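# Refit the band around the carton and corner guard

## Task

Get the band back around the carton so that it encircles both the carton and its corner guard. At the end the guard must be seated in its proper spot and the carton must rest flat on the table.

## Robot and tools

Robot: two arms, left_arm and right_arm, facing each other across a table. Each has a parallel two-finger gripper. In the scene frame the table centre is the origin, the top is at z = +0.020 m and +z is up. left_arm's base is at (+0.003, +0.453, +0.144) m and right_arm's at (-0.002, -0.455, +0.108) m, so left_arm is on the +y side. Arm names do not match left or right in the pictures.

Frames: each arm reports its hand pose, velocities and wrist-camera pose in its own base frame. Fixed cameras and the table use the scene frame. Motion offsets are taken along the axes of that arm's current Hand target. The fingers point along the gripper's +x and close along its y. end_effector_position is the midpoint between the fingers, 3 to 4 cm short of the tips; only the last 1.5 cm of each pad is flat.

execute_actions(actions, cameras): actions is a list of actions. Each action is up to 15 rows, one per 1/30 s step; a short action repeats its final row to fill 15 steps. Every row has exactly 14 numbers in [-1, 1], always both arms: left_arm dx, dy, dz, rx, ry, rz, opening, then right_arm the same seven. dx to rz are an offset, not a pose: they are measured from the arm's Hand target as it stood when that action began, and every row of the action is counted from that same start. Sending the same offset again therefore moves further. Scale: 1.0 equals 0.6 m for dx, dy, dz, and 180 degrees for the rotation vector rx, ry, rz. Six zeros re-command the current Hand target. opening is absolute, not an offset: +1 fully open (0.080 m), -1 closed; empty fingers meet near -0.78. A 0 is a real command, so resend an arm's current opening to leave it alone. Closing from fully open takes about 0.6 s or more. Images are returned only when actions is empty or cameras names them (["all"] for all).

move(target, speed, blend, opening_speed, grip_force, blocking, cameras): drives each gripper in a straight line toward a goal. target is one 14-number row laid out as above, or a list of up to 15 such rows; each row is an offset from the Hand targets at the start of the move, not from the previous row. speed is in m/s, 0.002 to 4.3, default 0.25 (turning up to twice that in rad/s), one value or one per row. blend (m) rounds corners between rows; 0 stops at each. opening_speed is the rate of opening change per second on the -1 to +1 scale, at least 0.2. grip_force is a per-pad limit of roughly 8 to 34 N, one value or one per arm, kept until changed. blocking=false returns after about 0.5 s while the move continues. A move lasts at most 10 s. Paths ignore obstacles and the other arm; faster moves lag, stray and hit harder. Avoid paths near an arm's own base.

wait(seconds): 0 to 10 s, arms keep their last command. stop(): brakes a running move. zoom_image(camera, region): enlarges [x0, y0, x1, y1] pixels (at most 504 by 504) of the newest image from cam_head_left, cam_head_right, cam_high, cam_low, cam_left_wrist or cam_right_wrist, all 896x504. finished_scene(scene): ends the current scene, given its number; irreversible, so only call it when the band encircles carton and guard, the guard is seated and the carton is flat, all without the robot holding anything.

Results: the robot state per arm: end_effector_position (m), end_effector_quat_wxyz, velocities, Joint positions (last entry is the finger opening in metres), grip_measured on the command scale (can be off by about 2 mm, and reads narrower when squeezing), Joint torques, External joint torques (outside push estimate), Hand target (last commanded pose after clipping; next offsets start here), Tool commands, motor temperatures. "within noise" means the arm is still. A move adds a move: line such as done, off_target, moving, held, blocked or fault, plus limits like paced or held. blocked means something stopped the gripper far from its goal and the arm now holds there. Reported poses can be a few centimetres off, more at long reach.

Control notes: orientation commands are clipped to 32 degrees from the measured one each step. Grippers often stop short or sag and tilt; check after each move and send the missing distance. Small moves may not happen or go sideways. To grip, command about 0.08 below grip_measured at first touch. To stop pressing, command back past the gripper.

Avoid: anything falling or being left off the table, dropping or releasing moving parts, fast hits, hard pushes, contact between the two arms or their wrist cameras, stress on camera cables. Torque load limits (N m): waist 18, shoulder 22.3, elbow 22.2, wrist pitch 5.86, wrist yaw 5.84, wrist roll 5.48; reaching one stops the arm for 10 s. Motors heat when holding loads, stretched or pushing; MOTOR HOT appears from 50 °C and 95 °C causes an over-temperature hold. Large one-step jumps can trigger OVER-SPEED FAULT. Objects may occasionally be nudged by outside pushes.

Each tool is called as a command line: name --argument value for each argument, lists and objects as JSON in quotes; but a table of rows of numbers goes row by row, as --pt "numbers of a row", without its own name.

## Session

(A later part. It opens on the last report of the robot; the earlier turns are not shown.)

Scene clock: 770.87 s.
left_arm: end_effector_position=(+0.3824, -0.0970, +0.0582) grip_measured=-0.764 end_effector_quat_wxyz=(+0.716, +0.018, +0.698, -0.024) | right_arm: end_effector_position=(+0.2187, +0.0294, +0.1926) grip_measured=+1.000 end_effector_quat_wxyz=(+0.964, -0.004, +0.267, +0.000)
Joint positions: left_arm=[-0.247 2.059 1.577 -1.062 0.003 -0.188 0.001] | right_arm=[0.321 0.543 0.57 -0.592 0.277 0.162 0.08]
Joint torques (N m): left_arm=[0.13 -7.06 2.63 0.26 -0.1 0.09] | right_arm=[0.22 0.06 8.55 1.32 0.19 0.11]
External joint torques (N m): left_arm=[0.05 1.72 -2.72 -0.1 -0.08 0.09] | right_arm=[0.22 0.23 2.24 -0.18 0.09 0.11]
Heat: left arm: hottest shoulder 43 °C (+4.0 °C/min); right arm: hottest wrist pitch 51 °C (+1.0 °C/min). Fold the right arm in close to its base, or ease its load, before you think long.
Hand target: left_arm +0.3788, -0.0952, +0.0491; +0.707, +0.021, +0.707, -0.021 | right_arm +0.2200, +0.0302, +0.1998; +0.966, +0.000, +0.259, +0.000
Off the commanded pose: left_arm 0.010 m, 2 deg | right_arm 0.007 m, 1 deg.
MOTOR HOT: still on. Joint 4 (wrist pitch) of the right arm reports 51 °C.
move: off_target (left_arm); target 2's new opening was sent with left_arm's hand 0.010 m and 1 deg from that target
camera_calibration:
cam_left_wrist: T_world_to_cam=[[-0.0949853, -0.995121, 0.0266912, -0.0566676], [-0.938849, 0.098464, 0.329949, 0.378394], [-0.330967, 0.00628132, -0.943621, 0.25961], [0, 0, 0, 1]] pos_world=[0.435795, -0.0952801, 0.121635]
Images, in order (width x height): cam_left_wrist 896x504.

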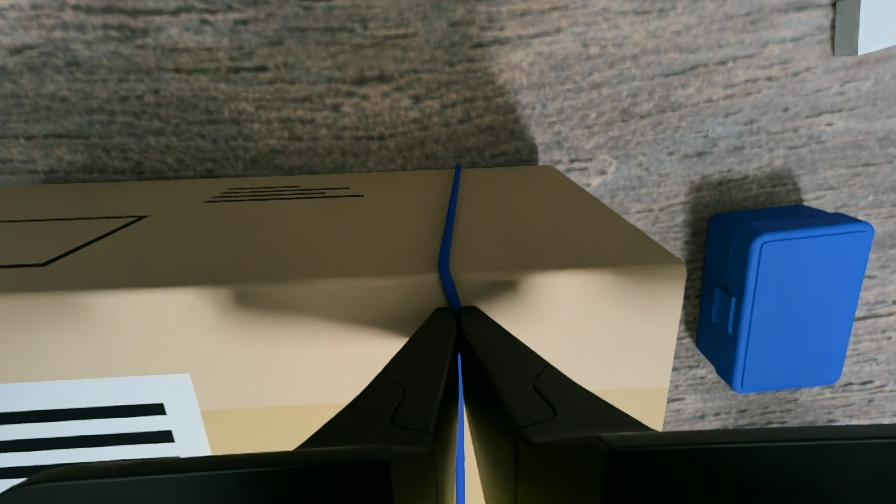

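move --pt "-0.03 0 0 0 0 0 -1.0 0 0 0 0 0 0 1.0" --pt "-0.0815 -0.02 0.08 0 0 0 -1.0 0 0 0 0 0 0 1.0" --speed 0.06 --blend '[0.005, 0]' --cameras '["cam_left_wrist", "cam_right_wrist", "cam_low"]'

zoom_image --camera "cam_right_wrist" --region '[270, 0, 610, 220]'

Scene clock: 781.93 s.
left_arm: end_effector_position=(+0.4157, -0.1074, +0.0874) grip_measured=-0.764 end_effector_quat_wxyz=(+0.689, +0.025, +0.724, -0.018) | right_arm: end_effector_position=(+0.2187, +0.0294, +0.1926) grip_measured=+1.000 end_effector_quat_wxyz=(+0.964, -0.004, +0.267, +0.000)
Joint positions: left_arm=[-0.252 2.262 2.016 -1.376 0.002 -0.191 0.001] | right_arm=[0.321 0.543 0.57 -0.592 0.277 0.162 0.08]
Joint torques (N m): left_arm=[0 -10.47 8.2 0.79 -0.06 -0.03] | right_arm=[0.3 0.11 8.54 1.32 0.19 0.11]
External joint torques (N m): left_arm=[-0.01 -0.45 2.81 0.54 -0.04 -0.03] | right_arm=[0.29 0.27 2.25 -0.16 0.1 0.11]
Motor temperatures (°C): left_arm=[32 44 36 34 34 33] | right_arm=[28 28 41 51 35 32]
Heat: left arm: hottest shoulder 44 °C (+5.0 °C/min); right arm: hottest wrist pitch 51 °C (+1.0 °C/min). Fold the right arm in close to its base, or ease its load, before you think long.
Hand target: left_arm +0.4261, -0.1100, +0.0979; +0.707, +0.021, +0.707, -0.021 | right_arm +0.2200, +0.0302, +0.1998; +0.966, +0.000, +0.259, +0.000
Off the commanded pose: left_arm 0.015 m, 3 deg | right_arm 0.007 m, 1 deg.
MOTOR HOT: still on. Joint 4 (wrist pitch) of the right arm reports 51 °C.
move: off_target (left_arm)
camera_calibration:
cam_left_wrist: T_world_to_cam=[[-0.0961634, -0.995279, 0.0130967, -0.0629172], [-0.911006, 0.0933068, 0.401699, 0.382547], [-0.401025, 0.0266975, -0.915678, 0.32711], [0, 0, 0, 1]] pos_world=[0.473632, -0.107048, 0.146683]
cam_right_wrist: T_world_to_cam=[[-0.0450004, -0.998584, 0.0283859, 0.034983], [-0.789419, 0.0181326, -0.613587, 0.31517], [0.612203, -0.05002, -0.789117, 0.10113], [0, 0, 0, 1]] pos_world=[0.188464, 0.0342771, 0.272194]
Images, in order (width x height): cam_low 896x504, cam_left_wrist 896x504, cam_right_wrist 896x504.

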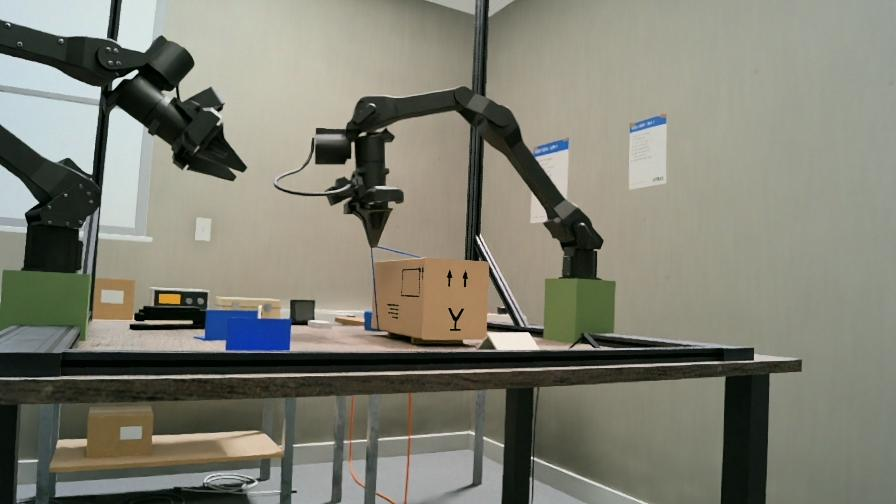

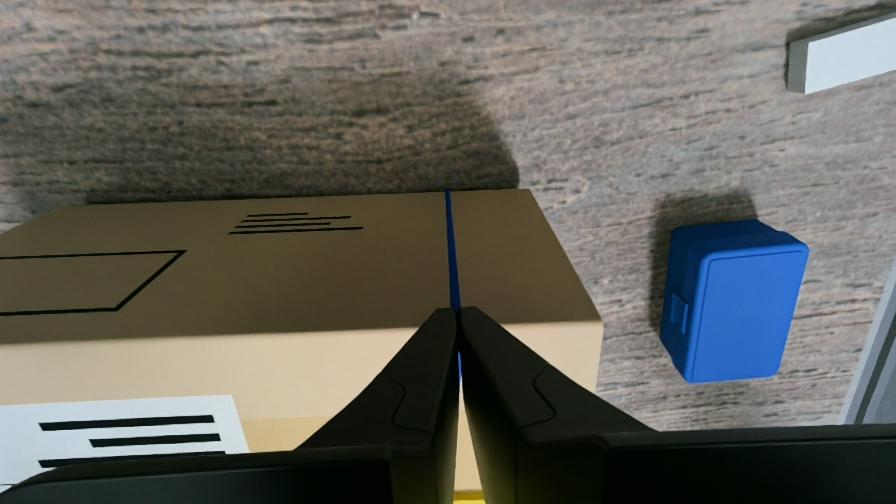

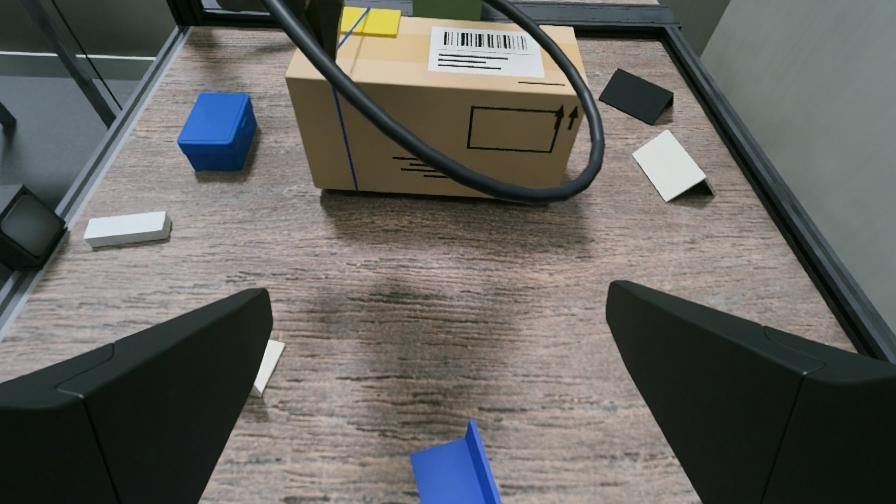

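Scaled by 1.482.

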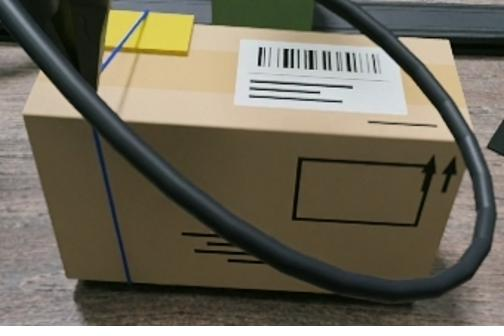

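move --pt "0.0765 -0.0047 -0.0784 0 0 0 -1.0 0 0 0 0 0 0 1.0" --pt "0.0765 -0.0047 -0.0784 0 0 0 -0.3 0 0 0 0 0 0 1.0" --pt "-0.03 -0.0047 -0.0784 0 0 0 -0.3 0 0 0 0 0 0 1.0" --speed '[0.06, 0.05, 0.12]' --opening_speed 0.8 --cameras '["cam_left_wrist", "cam_right_wrist"]'

zoom_image --camera "cam_right_wrist" --region '[270, 0, 610, 220]'

Scene clock: 798.90 s.
left_arm: end_effector_position=(+0.3761, -0.1091, +0.1073) grip_measured=-0.303 end_effector_quat_wxyz=(+0.698, +0.024, +0.716, -0.019) | right_arm: end_effector_position=(+0.2187, +0.0294, +0.1926) grip_measured=+1.000 end_effector_quat_wxyz=(+0.964, -0.004, +0.267, +0.000)
Joint positions: left_arm=[-0.283 2.065 1.784 -1.316 -0.001 -0.221 0.021] | right_arm=[0.321 0.543 0.57 -0.592 0.277 0.162 0.08]
Joint torques (N m): left_arm=[0.13 -10.14 5.88 0 0 -0.01] | right_arm=[0.22 0.07 8.58 1.31 0.2 0.11]
External joint torques (N m): left_arm=[0.14 -1.23 0.46 -0.28 0.02 -0.01] | right_arm=[0.21 0.22 2.3 -0.17 0.1 0.11]
Heat: left arm: hottest shoulder 45 °C (+5.0 °C/min); right arm: hottest wrist pitch 51 °C (+1.0 °C/min). Fold the right arm in close to its base, or ease its load, before you think long.
Hand target: left_arm +0.3790, -0.1099, +0.1160; +0.707, +0.021, +0.707, -0.021 | right_arm +0.2200, +0.0302, +0.1998; +0.966, +0.000, +0.259, +0.000
Off the commanded pose: left_arm 0.009 m, 2 deg | right_arm 0.007 m, 1 deg.
MOTOR HOT: still on. Joint 4 (wrist pitch) of the right arm reports 51 °C.
move: off_target (left_arm); target 2's new opening was sent with left_arm's hand 0.011 m and 2 deg from that target
camera_calibration:
cam_left_wrist: T_world_to_cam=[[-0.0966183, -0.995223, 0.0139686, -0.0686726], [-0.920808, 0.0947042, 0.378343, 0.345024], [-0.377859, 0.0236925, -0.92556, 0.321517], [0, 0, 0, 1]] pos_world=[0.432554, -0.108637, 0.168005]
cam_right_wrist: T_world_to_cam=[[-0.0450004, -0.998584, 0.0283859, 0.034983], [-0.789419, 0.0181326, -0.613587, 0.31517], [0.612203, -0.05002, -0.789117, 0.10113], [0, 0, 0, 1]] pos_world=[0.188464, 0.0342771, 0.272194]
Images, in order (width x height): cam_left_wrist 896x504, cam_right_wrist 896x504.

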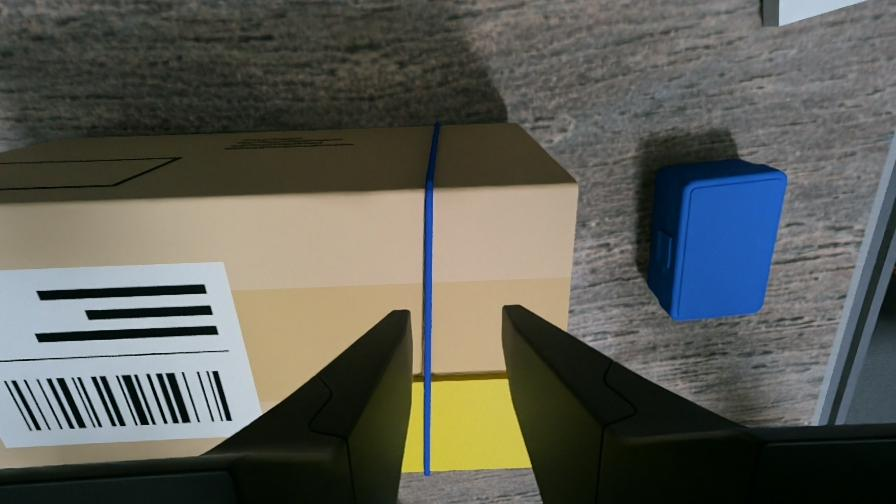

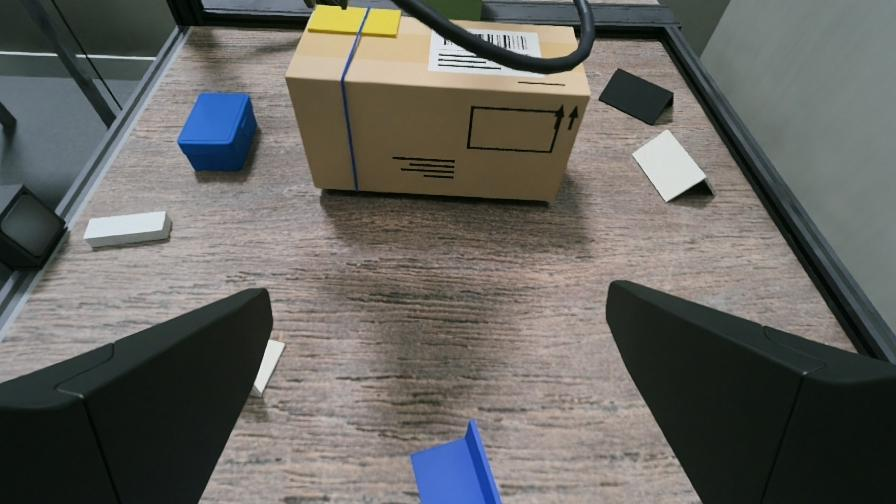

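Scaled by 1.482.

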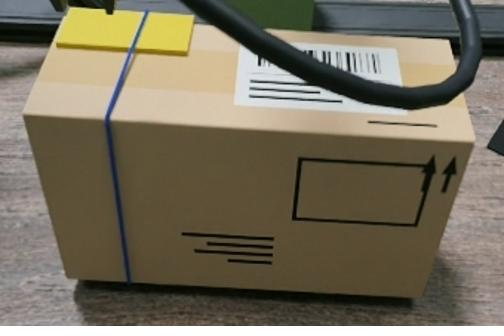

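move --target '[0.0467, 0.021, -0.1499, 0, 0, 0, -0.3, 0, 0, 0, 0, 0, 0, 1.0]' --speed 0.15 --cameras '["cam_left_wrist"]'

Scene clock: 821.87 s.
left_arm: end_effector_position=(+0.2920, -0.0915, +0.0853) grip_measured=-0.303 end_effector_quat_wxyz=(+0.703, +0.022, +0.710, -0.019) | right_arm: end_effector_position=(+0.2187, +0.0294, +0.1926) grip_measured=+1.000 end_effector_quat_wxyz=(+0.964, -0.004, +0.267, +0.000)
Joint positions: left_arm=[-0.304 1.735 1.253 -1.099 -0.001 -0.246 0.021] | right_arm=[0.321 0.543 0.57 -0.592 0.277 0.162 0.08]
Joint torques (N m): left_arm=[-0.22 -8.2 3.05 0.21 0.01 -0.04] | right_arm=[0.21 0.12 8.57 1.31 0.19 0.12]
External joint torques (N m): left_arm=[-0.19 -1.7 -2.26 -0.1 0.03 -0.04] | right_arm=[0.21 0.27 2.31 -0.16 0.09 0.11]
Heat: left arm: hottest shoulder 47 °C (+5.0 °C/min); right arm: hottest wrist pitch 51 °C (+0.0 °C/min). Fold the right arm in close to its base, or ease its load, before you think long.
Hand target: left_arm +0.2899, -0.0920, +0.0880; +0.707, +0.021, +0.707, -0.021 | right_arm +0.2200, +0.0302, +0.1998; +0.966, +0.000, +0.259, +0.000
Off the commanded pose: left_arm 0.003 m, 1 deg | right_arm 0.007 m, 1 deg.
MOTOR HOT: still on. Joint 4 (wrist pitch) of the right arm reports 51 °C.
move: done
camera_calibration:
cam_left_wrist: T_world_to_cam=[[-0.0938495, -0.995446, 0.0167181, -0.0600612], [-0.92697, 0.093495, 0.363299, 0.277129], [-0.363207, 0.0185982, -0.931523, 0.264721], [0, 0, 0, 1]] pos_world=[0.347403, -0.0906213, 0.146917]
Images, in order (width x height): cam_left_wrist 896x504.

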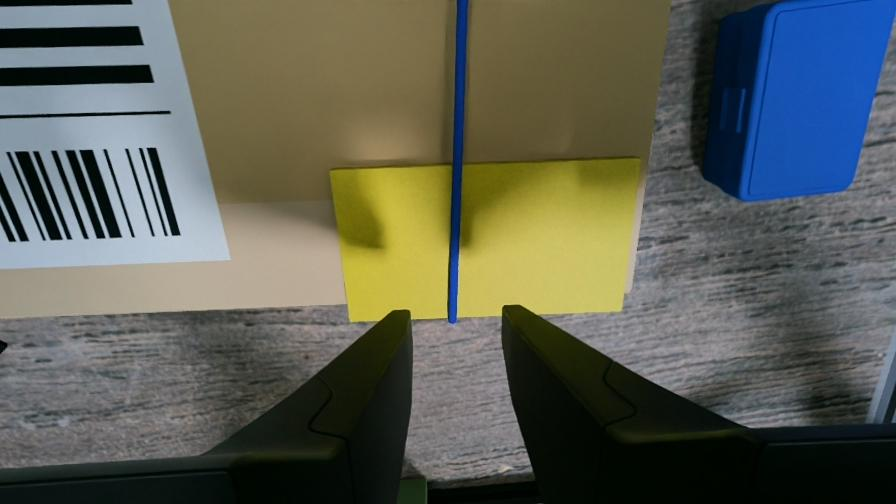

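move --pt "0.06 0 0.0017 0 0 0 -0.3 0 0 0 0 0 0 1.0" --pt "0.06 0 0.0017 0 0 0 -1.0 0 0 0 0 0 0 1.0" --speed '[0.06, 0.05]' --opening_speed 0.8 --cameras '["cam_left_wrist"]'

Scene clock: 846.10 s.
left_arm: end_effector_position=(+0.2945, -0.0941, +0.0588) grip_measured=-0.764 end_effector_quat_wxyz=(+0.714, +0.019, +0.699, -0.025) | right_arm: end_effector_position=(+0.2187, +0.0294, +0.1926) grip_measured=+1.000 end_effector_quat_wxyz=(+0.964, -0.004, +0.267, +0.000)
Joint positions: left_arm=[-0.308 1.75 1.161 -0.958 0.003 -0.246 0.001] | right_arm=[0.321 0.543 0.57 -0.592 0.277 0.162 0.08]
Joint torques (N m): left_arm=[0.13 -5.12 2.48 0.29 -0.1 -0.01] | right_arm=[0.21 0.11 8.53 1.33 0.19 0.12]
External joint torques (N m): left_arm=[0.12 1.36 -2.67 -0.05 -0.08 -0.01] | right_arm=[0.21 0.28 2.24 -0.15 0.1 0.12]
Heat: left arm: hottest shoulder 45 °C (+1.0 °C/min); right arm: hottest wrist pitch 51 °C (+0.0 °C/min). Fold the right arm in close to its base, or ease its load, before you think long.
Hand target: left_arm +0.2910, -0.0921, +0.0520; +0.707, +0.021, +0.707, -0.021 | right_arm +0.2200, +0.0302, +0.1998; +0.966, +0.000, +0.259, +0.000
Off the commanded pose: left_arm 0.008 m, 1 deg | right_arm 0.007 m, 1 deg.
MOTOR HOT: still on. Joint 4 (wrist pitch) of the right arm reports 51 °C.
move: done
camera_calibration:
cam_left_wrist: T_world_to_cam=[[-0.0982771, -0.994791, 0.0270596, -0.0611941], [-0.937396, 0.101668, 0.333095, 0.295047], [-0.334111, 0.00737008, -0.942505, 0.2321], [0, 0, 0, 1]] pos_world=[0.348109, -0.0925827, 0.122133]
Images, in order (width x height): cam_left_wrist 896x504.

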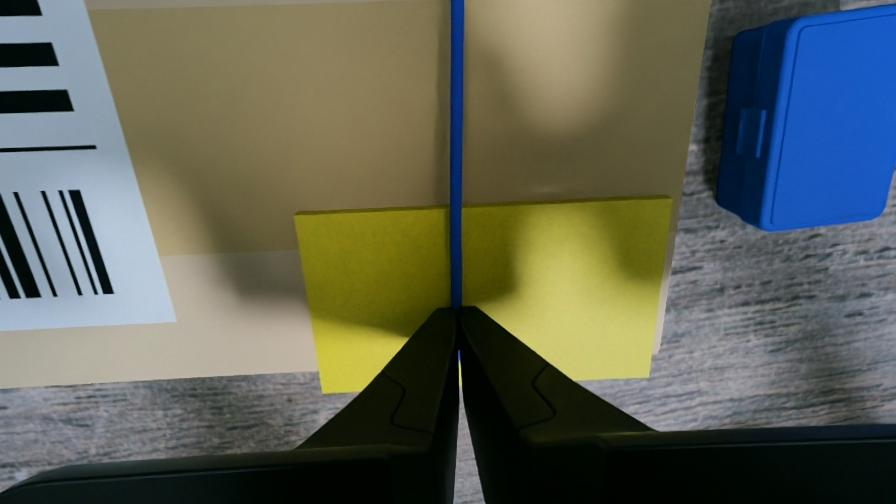

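move --pt "-0.0167 0 0 0 0 0 -1.0 0 0 0 0 0 0 1.0" --pt "-0.0725 -0.0049 -0.0832 0 0 0 -1.0 0 0 0 0 0 0 1.0" --pt "-0.0725 -0.0582 -0.0825 0 0 0 -1.0 0 0 0 0 0 0 1.0" --speed '[0.05, 0.06, 0.06]' --blend '[0.004, 0.005, 0]' --cameras '["cam_left_wrist", "cam_right_wrist", "cam_low"]'

zoom_image --camera "cam_right_wrist" --region '[270, 0, 610, 220]'

Scene clock: 857.27 s.
left_arm: end_effector_position=(+0.2437, -0.1195, +0.0939) grip_measured=-0.764 end_effector_quat_wxyz=(+0.713, +0.019, +0.701, -0.014) | right_arm: end_effector_position=(+0.2187, +0.0294, +0.1926) grip_measured=+1.000 end_effector_quat_wxyz=(+0.964, -0.004, +0.267, +0.000)
Joint positions: left_arm=[-0.464 1.581 1.119 -1.097 -0.014 -0.416 0.001] | right_arm=[0.321 0.543 0.57 -0.592 0.277 0.162 0.08]
Joint torques (N m): left_arm=[-1.11 -5.2 5.07 -1.12 0.38 -0.04] | right_arm=[0.23 0.1 8.57 1.31 0.2 0.11]
External joint torques (N m): left_arm=[-1.11 0.24 -0.27 -1.45 0.41 -0.04] | right_arm=[0.23 0.27 2.26 -0.19 0.1 0.11]
Heat: left arm: hottest shoulder 44 °C (-1.0 °C/min); right arm: hottest wrist pitch 51 °C (+0.0 °C/min). Fold the right arm in close to its base, or ease its load, before you think long.
Hand target: left_arm +0.2395, -0.1240, +0.0955; +0.707, +0.021, +0.707, -0.021 | right_arm +0.2200, +0.0302, +0.1998; +0.966, +0.000, +0.259, +0.000
Off the commanded pose: left_arm 0.006 m, 1 deg | right_arm 0.007 m, 1 deg.
MOTOR HOT: still on. Joint 4 (wrist pitch) of the right arm reports 51 °C.
move: done; blend cut to 0 m at target 1
camera_calibration:
cam_left_wrist: T_world_to_cam=[[-0.0835487, -0.996438, 0.0114719, -0.0947354], [-0.937312, 0.0824893, 0.338588, 0.235567], [-0.338328, 0.0175358, -0.940865, 0.250424], [0, 0, 0, 1]] pos_world=[0.29761, -0.118221, 0.156942]
cam_right_wrist: T_world_to_cam=[[-0.0450004, -0.998584, 0.0283859, 0.034983], [-0.789419, 0.0181326, -0.613587, 0.31517], [0.612203, -0.05002, -0.789117, 0.10113], [0, 0, 0, 1]] pos_world=[0.188464, 0.0342771, 0.272194]
Images, in order (width x height): cam_low 896x504, cam_left_wrist 896x504, cam_right_wrist 896x504.

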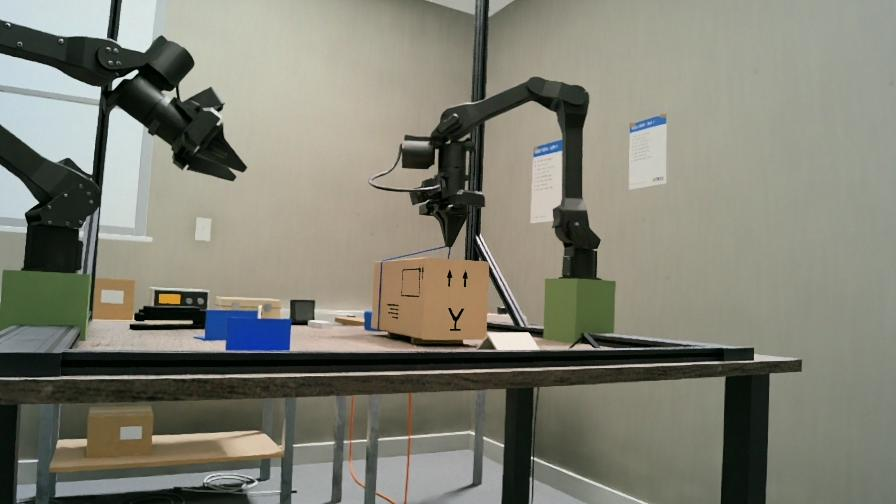

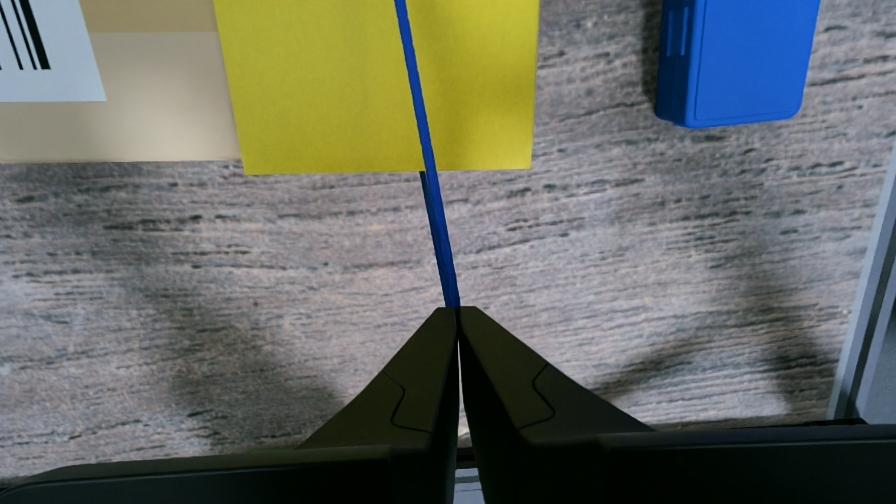

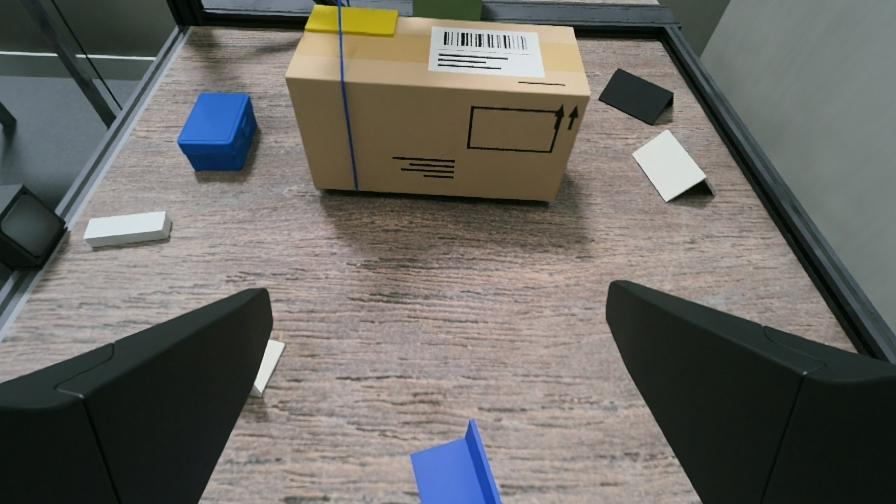

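Scaled by 1.482.

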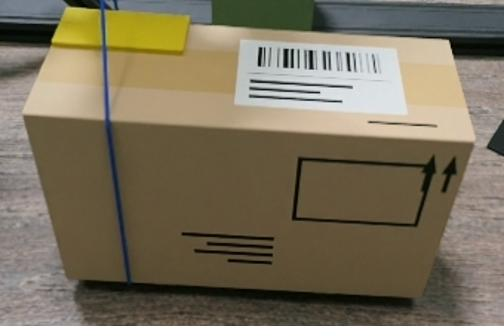

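move --pt "0.0 0.0451 0 0 0 0 -1.0 0 0 0 0 0 0 1.0" --pt "0.0642 0.0449 0.0958 0 0 0 -1.0 0 0 0 0 0 0 1.0" --speed '[0.06, 0.06]' --blend '[0.005, 0]' --cameras '["cam_left_wrist", "cam_right_wrist"]'

zoom_image --camera "cam_right_wrist" --region '[270, 0, 610, 220]'

Scene clock: 883.00 s.
left_arm: end_effector_position=(+0.2925, -0.0993, +0.0590) grip_measured=-0.764 end_effector_quat_wxyz=(+0.705, +0.022, +0.709, -0.020) | right_arm: end_effector_position=(+0.2187, +0.0294, +0.1926) grip_measured=+1.000 end_effector_quat_wxyz=(+0.964, -0.004, +0.267, +0.000)
Joint positions: left_arm=[-0.328 1.772 1.188 -0.993 -0.001 -0.268 0.001] | right_arm=[0.321 0.543 0.57 -0.592 0.277 0.162 0.08]
Joint torques (N m): left_arm=[0.28 -4.64 5.58 0.81 0.02 0.11] | right_arm=[0.2 0.08 8.55 1.32 0.2 0.11]
External joint torques (N m): left_arm=[0.32 1.91 0.46 0.5 0.04 0.11] | right_arm=[0.21 0.26 2.29 -0.16 0.1 0.11]
Heat: left arm: hottest shoulder 43 °C (-4.0 °C/min); right arm: hottest wrist pitch 51 °C (+0.0 °C/min). Fold the right arm in close to its base, or ease its load, before you think long.
Hand target: left_arm +0.2984, -0.1005, +0.0569; +0.707, +0.021, +0.707, -0.021 | right_arm +0.2200, +0.0302, +0.1998; +0.966, +0.000, +0.259, +0.000
Off the commanded pose: left_arm 0.006 m, 0 deg | right_arm 0.007 m, 1 deg.
MOTOR HOT: still on. Joint 4 (wrist pitch) of the right arm reports 51 °C.
move: done
camera_calibration:
cam_left_wrist: T_world_to_cam=[[-0.0953636, -0.995297, 0.0170277, -0.0668482], [-0.928226, 0.0950903, 0.359658, 0.288734], [-0.359585, 0.0184927, -0.932929, 0.239597], [0, 0, 0, 1]] pos_world=[0.347792, -0.0984205, 0.12082]
cam_right_wrist: T_world_to_cam=[[-0.0450004, -0.998584, 0.0283859, 0.034983], [-0.789419, 0.0181326, -0.613587, 0.31517], [0.612203, -0.05002, -0.789117, 0.10113], [0, 0, 0, 1]] pos_world=[0.188464, 0.0342771, 0.272194]
Images, in order (width x height): cam_left_wrist 896x504, cam_right_wrist 896x504.

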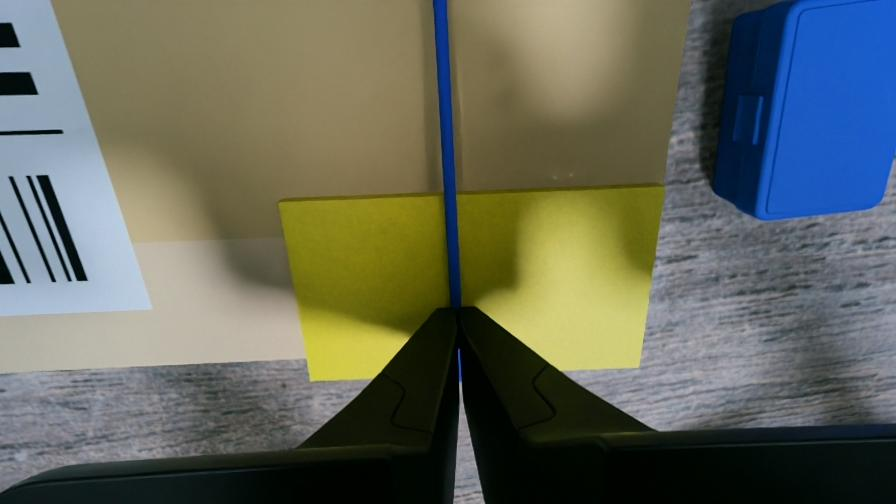

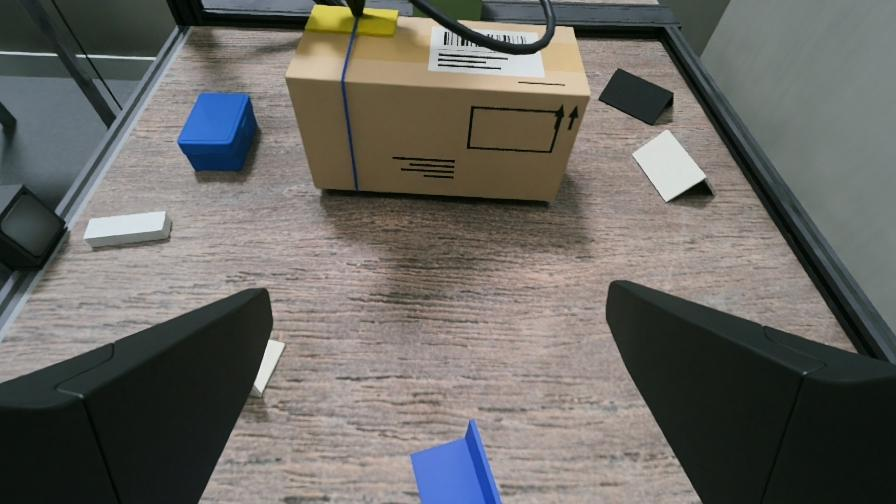

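Scaled by 1.482.

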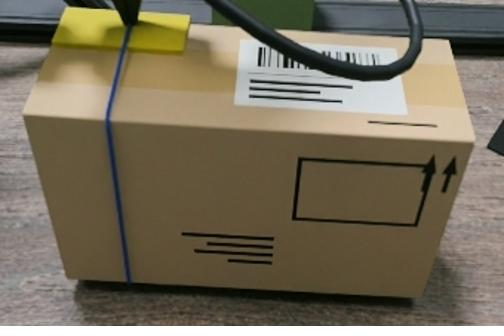

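move --pt "0 0 0 0 0 0 -0.3 0 0 0 0 0 0 1.0" --pt "-0.06 0 0 0 0 0 -0.3 0 0 0 0 0 0 1.0" --speed '[0.05, 0.12]' --opening_speed 0.8 --cameras '["cam_left_wrist", "cam_right_wrist", "cam_high"]'

zoom_image --camera "cam_right_wrist" --region '[270, 0, 610, 220]'

zoom_image --camera "cam_left_wrist" --region '[250, 0, 750, 400]'

Scene clock: 902.40 s.
left_arm: end_effector_position=(+0.2949, -0.0986, +0.0851) grip_measured=-0.303 end_effector_quat_wxyz=(+0.698, +0.023, +0.716, -0.016) | right_arm: end_effector_position=(+0.2187, +0.0294, +0.1926) grip_measured=+1.000 end_effector_quat_wxyz=(+0.964, -0.004, +0.267, +0.000)
Joint positions: left_arm=[-0.323 1.768 1.291 -1.122 -0.001 -0.267 0.021] | right_arm=[0.321 0.543 0.57 -0.592 0.277 0.162 0.08]
Joint torques (N m): left_arm=[-0.13 -8.14 5.68 -0.01 0.01 0.09] | right_arm=[0.21 0.11 8.55 1.32 0.19 0.12]
External joint torques (N m): left_arm=[-0.12 -1.44 0.43 -0.28 0.03 0.09] | right_arm=[0.21 0.26 2.27 -0.17 0.1 0.12]
Heat: left arm: hottest shoulder 41 °C (-4.0 °C/min); right arm: hottest wrist pitch 51 °C (+0.0 °C/min). Fold the right arm in close to its base, or ease its load, before you think long.
Hand target: left_arm +0.2985, -0.1006, +0.0930; +0.707, +0.021, +0.707, -0.021 | right_arm +0.2200, +0.0302, +0.1998; +0.966, +0.000, +0.259, +0.000
Off the commanded pose: left_arm 0.009 m, 2 deg | right_arm 0.007 m, 1 deg.
MOTOR HOT: still on. Joint 4 (wrist pitch) of the right arm reports 51 °C.
move: off_target (left_arm)
camera_calibration:
cam_left_wrist: T_world_to_cam=[[-0.0909158, -0.995785, 0.0120973, -0.0673365], [-0.921134, 0.0887044, 0.379003, 0.27716], [-0.378479, 0.0233142, -0.925316, 0.270217], [0, 0, 0, 1]] pos_world=[0.351451, -0.0979379, 0.145806]
cam_right_wrist: T_world_to_cam=[[-0.0450004, -0.998584, 0.0283859, 0.034983], [-0.789419, 0.0181326, -0.613587, 0.31517], [0.612203, -0.05002, -0.789117, 0.10113], [0, 0, 0, 1]] pos_world=[0.188464, 0.0342771, 0.272194]
Images, in order (width x height): cam_high 896x504, cam_left_wrist 896x504, cam_right_wrist 896x504.

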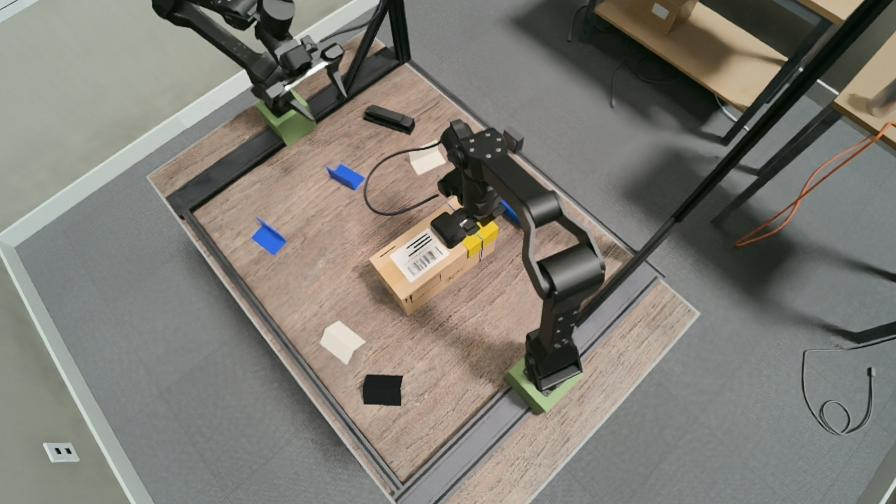

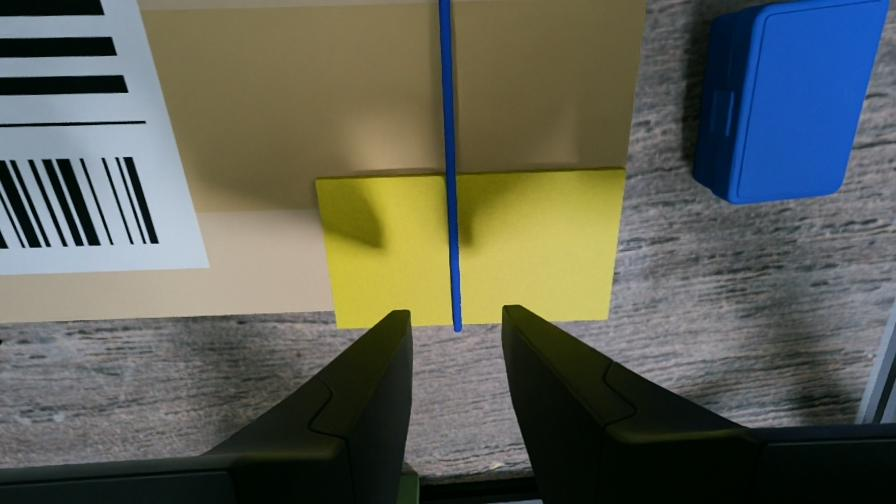

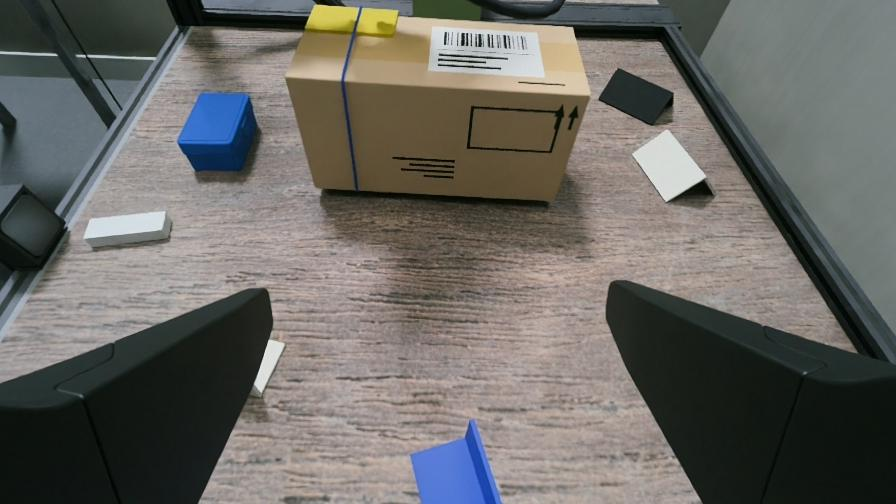

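Scaled by 1.482.

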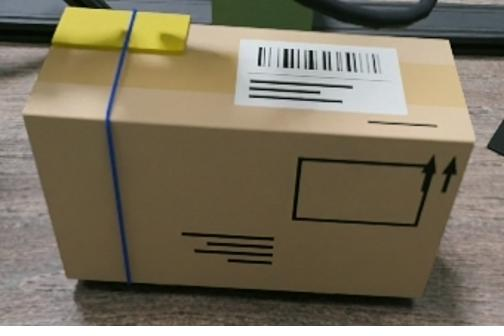

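Scaled by 1.008.

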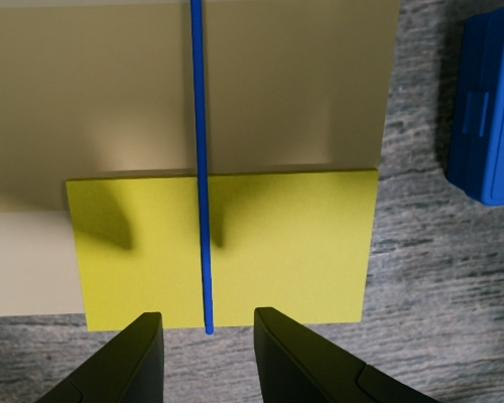

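move --target '[-0.2117, 0.3035, -0.2493, 0.1129, -0.2634, -0.0502, -0.3, 0, 0, 0, 0, 0, 0, 1.0]' --speed 0.25 --cameras '["all"]'

zoom_image --camera "cam_left_wrist" --region '[520, 120, 660, 270]'

zoom_image --camera "cam_left_wrist" --region '[270, 50, 670, 350]'

zoom_image --camera "cam_low" --region '[340, 230, 540, 370]'

zoom_image --camera "cam_high" --region '[360, 180, 510, 320]'

zoom_image --camera "cam_right_wrist" --region '[270, 0, 610, 220]'

Scene clock: 917.80 s.
left_arm: end_effector_position=(+0.1588, +0.0880, +0.2163) grip_measured=-0.303 end_effector_quat_wxyz=(+0.910, +0.073, +0.353, -0.204) | right_arm: end_effector_position=(+0.2187, +0.0294, +0.1926) grip_measured=+1.000 end_effector_quat_wxyz=(+0.964, -0.004, +0.267, +0.000)
Joint positions: left_arm=[1.165 1.112 1.051 -1.556 0.831 1.618 0.021] | right_arm=[0.321 0.543 0.57 -0.592 0.277 0.162 0.08]
Joint torques (N m): left_arm=[0.25 -1.53 5.72 -0.07 0.56 0.1] | right_arm=[0.23 0.11 8.54 1.32 0.2 0.12]
External joint torques (N m): left_arm=[0.25 0.53 0.49 -0.27 0.09 0.1] | right_arm=[0.23 0.26 2.24 -0.18 0.1 0.11]
Heat: left arm: hottest shoulder 42 °C (-2.0 °C/min); right arm: hottest wrist pitch 51 °C (+0.0 °C/min). Fold the right arm in close to its base, or ease its load, before you think long.
Hand target: left_arm +0.1600, +0.0903, +0.2199; +0.911, +0.078, +0.350, -0.202 | right_arm +0.2200, +0.0302, +0.1998; +0.966, +0.000, +0.259, +0.000
Off the commanded pose: left_arm 0.004 m, 1 deg | right_arm 0.007 m, 1 deg.
MOTOR HOT: still on. Joint 4 (wrist pitch) of the right arm reports 51 °C.
move: done
camera_calibration:
cam_left_wrist: T_world_to_cam=[[-0.458357, -0.888766, -0.00218998, 0.15661], [-0.792, 0.409568, -0.452759, 0.216655], [0.403294, -0.205791, -0.89163, 0.224384], [0, 0, 0, 1]] pos_world=[0.152881, 0.0966309, 0.298503]
cam_right_wrist: T_world_to_cam=[[-0.0450004, -0.998584, 0.0283859, 0.034983], [-0.789419, 0.0181326, -0.613587, 0.31517], [0.612203, -0.05002, -0.789117, 0.10113], [0, 0, 0, 1]] pos_world=[0.188464, 0.0342771, 0.272194]

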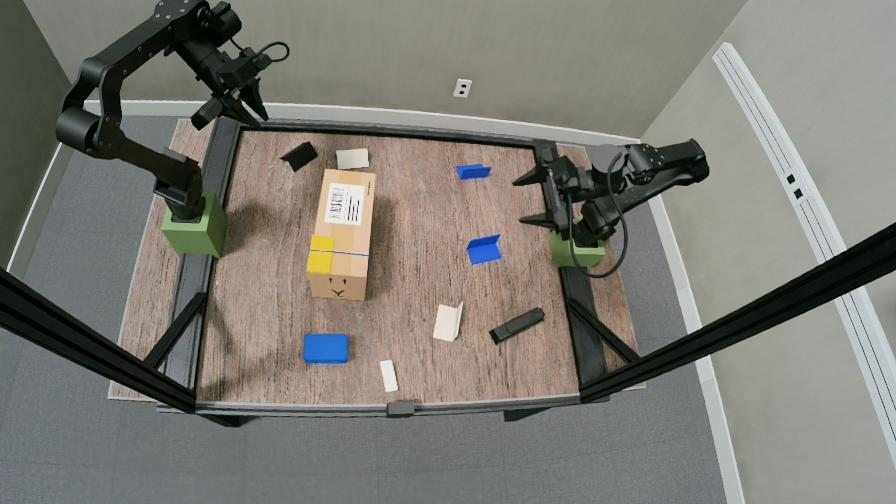

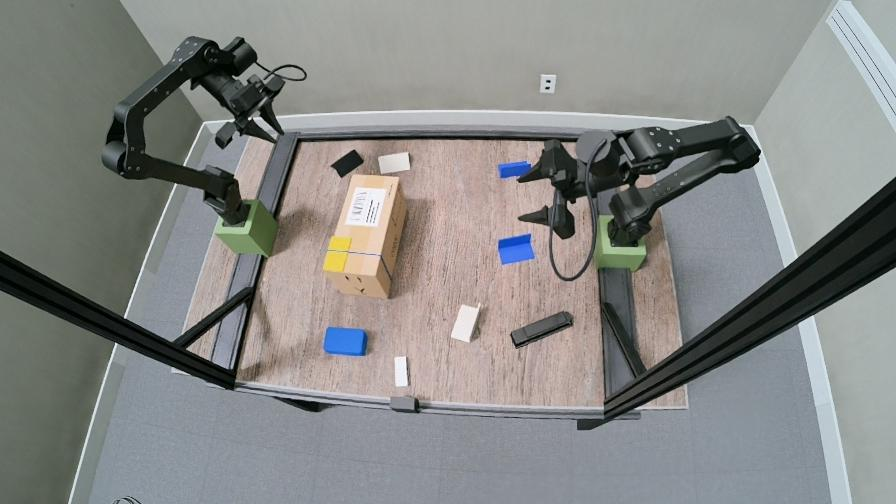

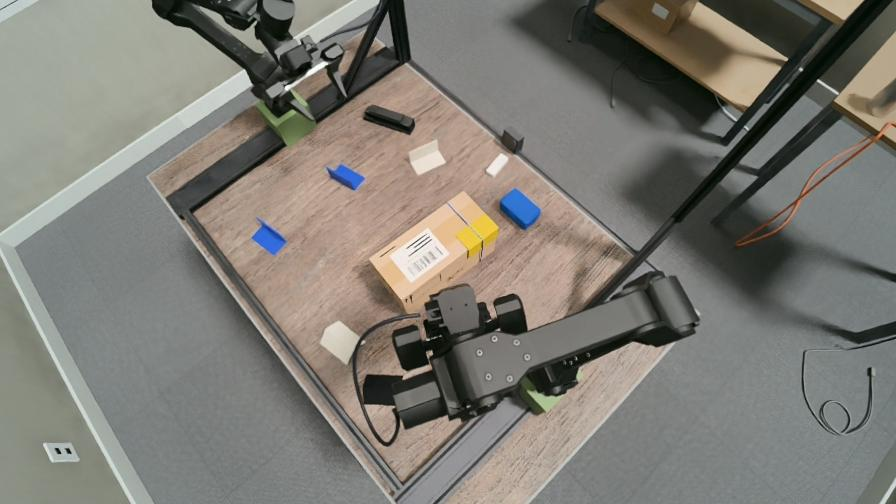

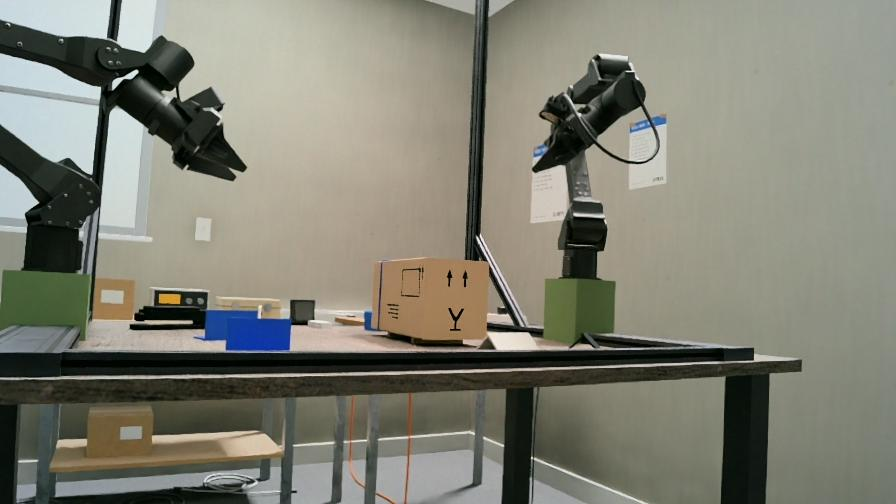

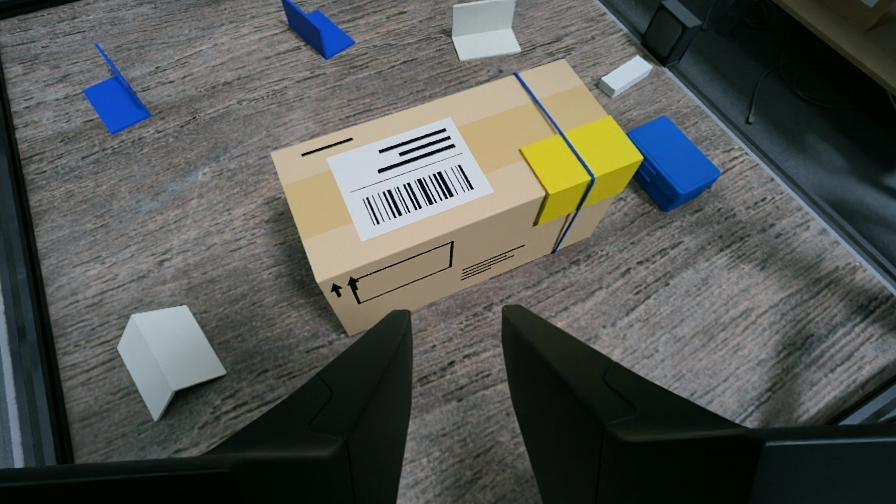

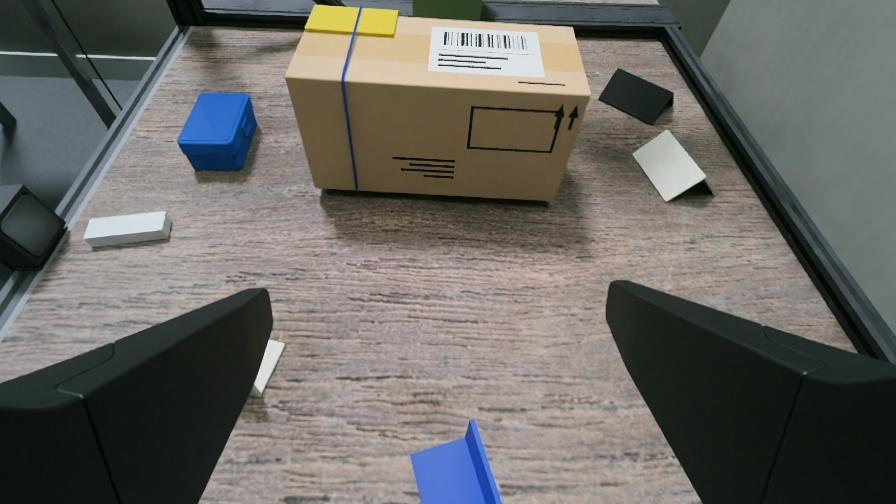

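Scaled by 3.360.

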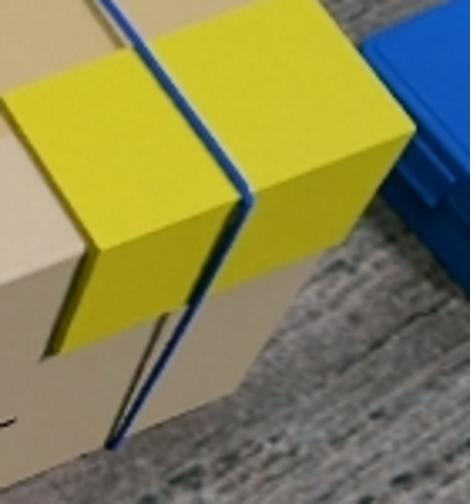

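Scaled by 1.260.

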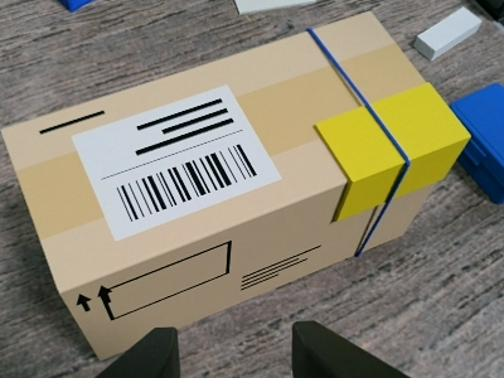

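Scaled by 2.520.

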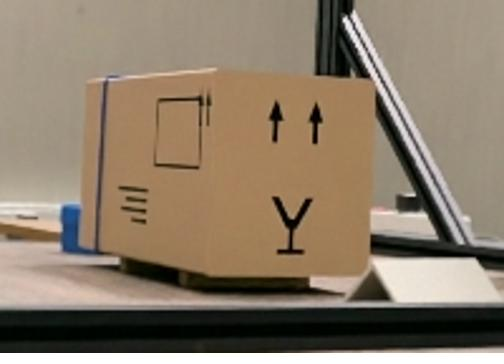

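Scaled by 3.360.

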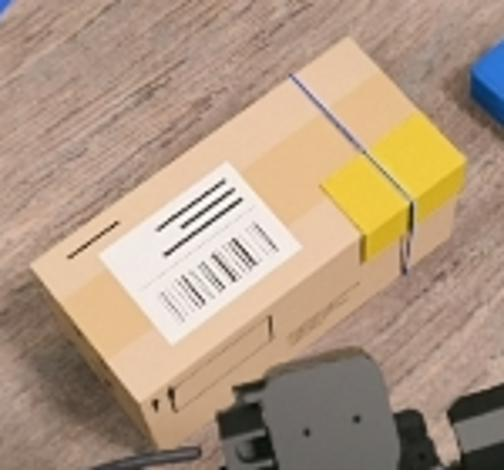

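Scaled by 1.482.

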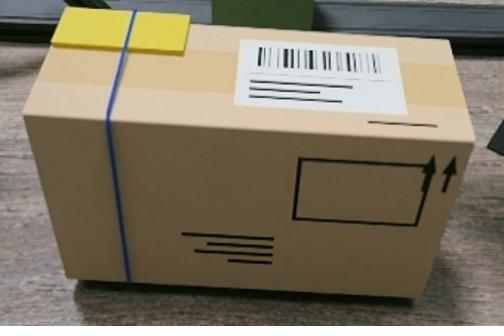

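finished_scene --scene 1

The scene is finished: the task was done.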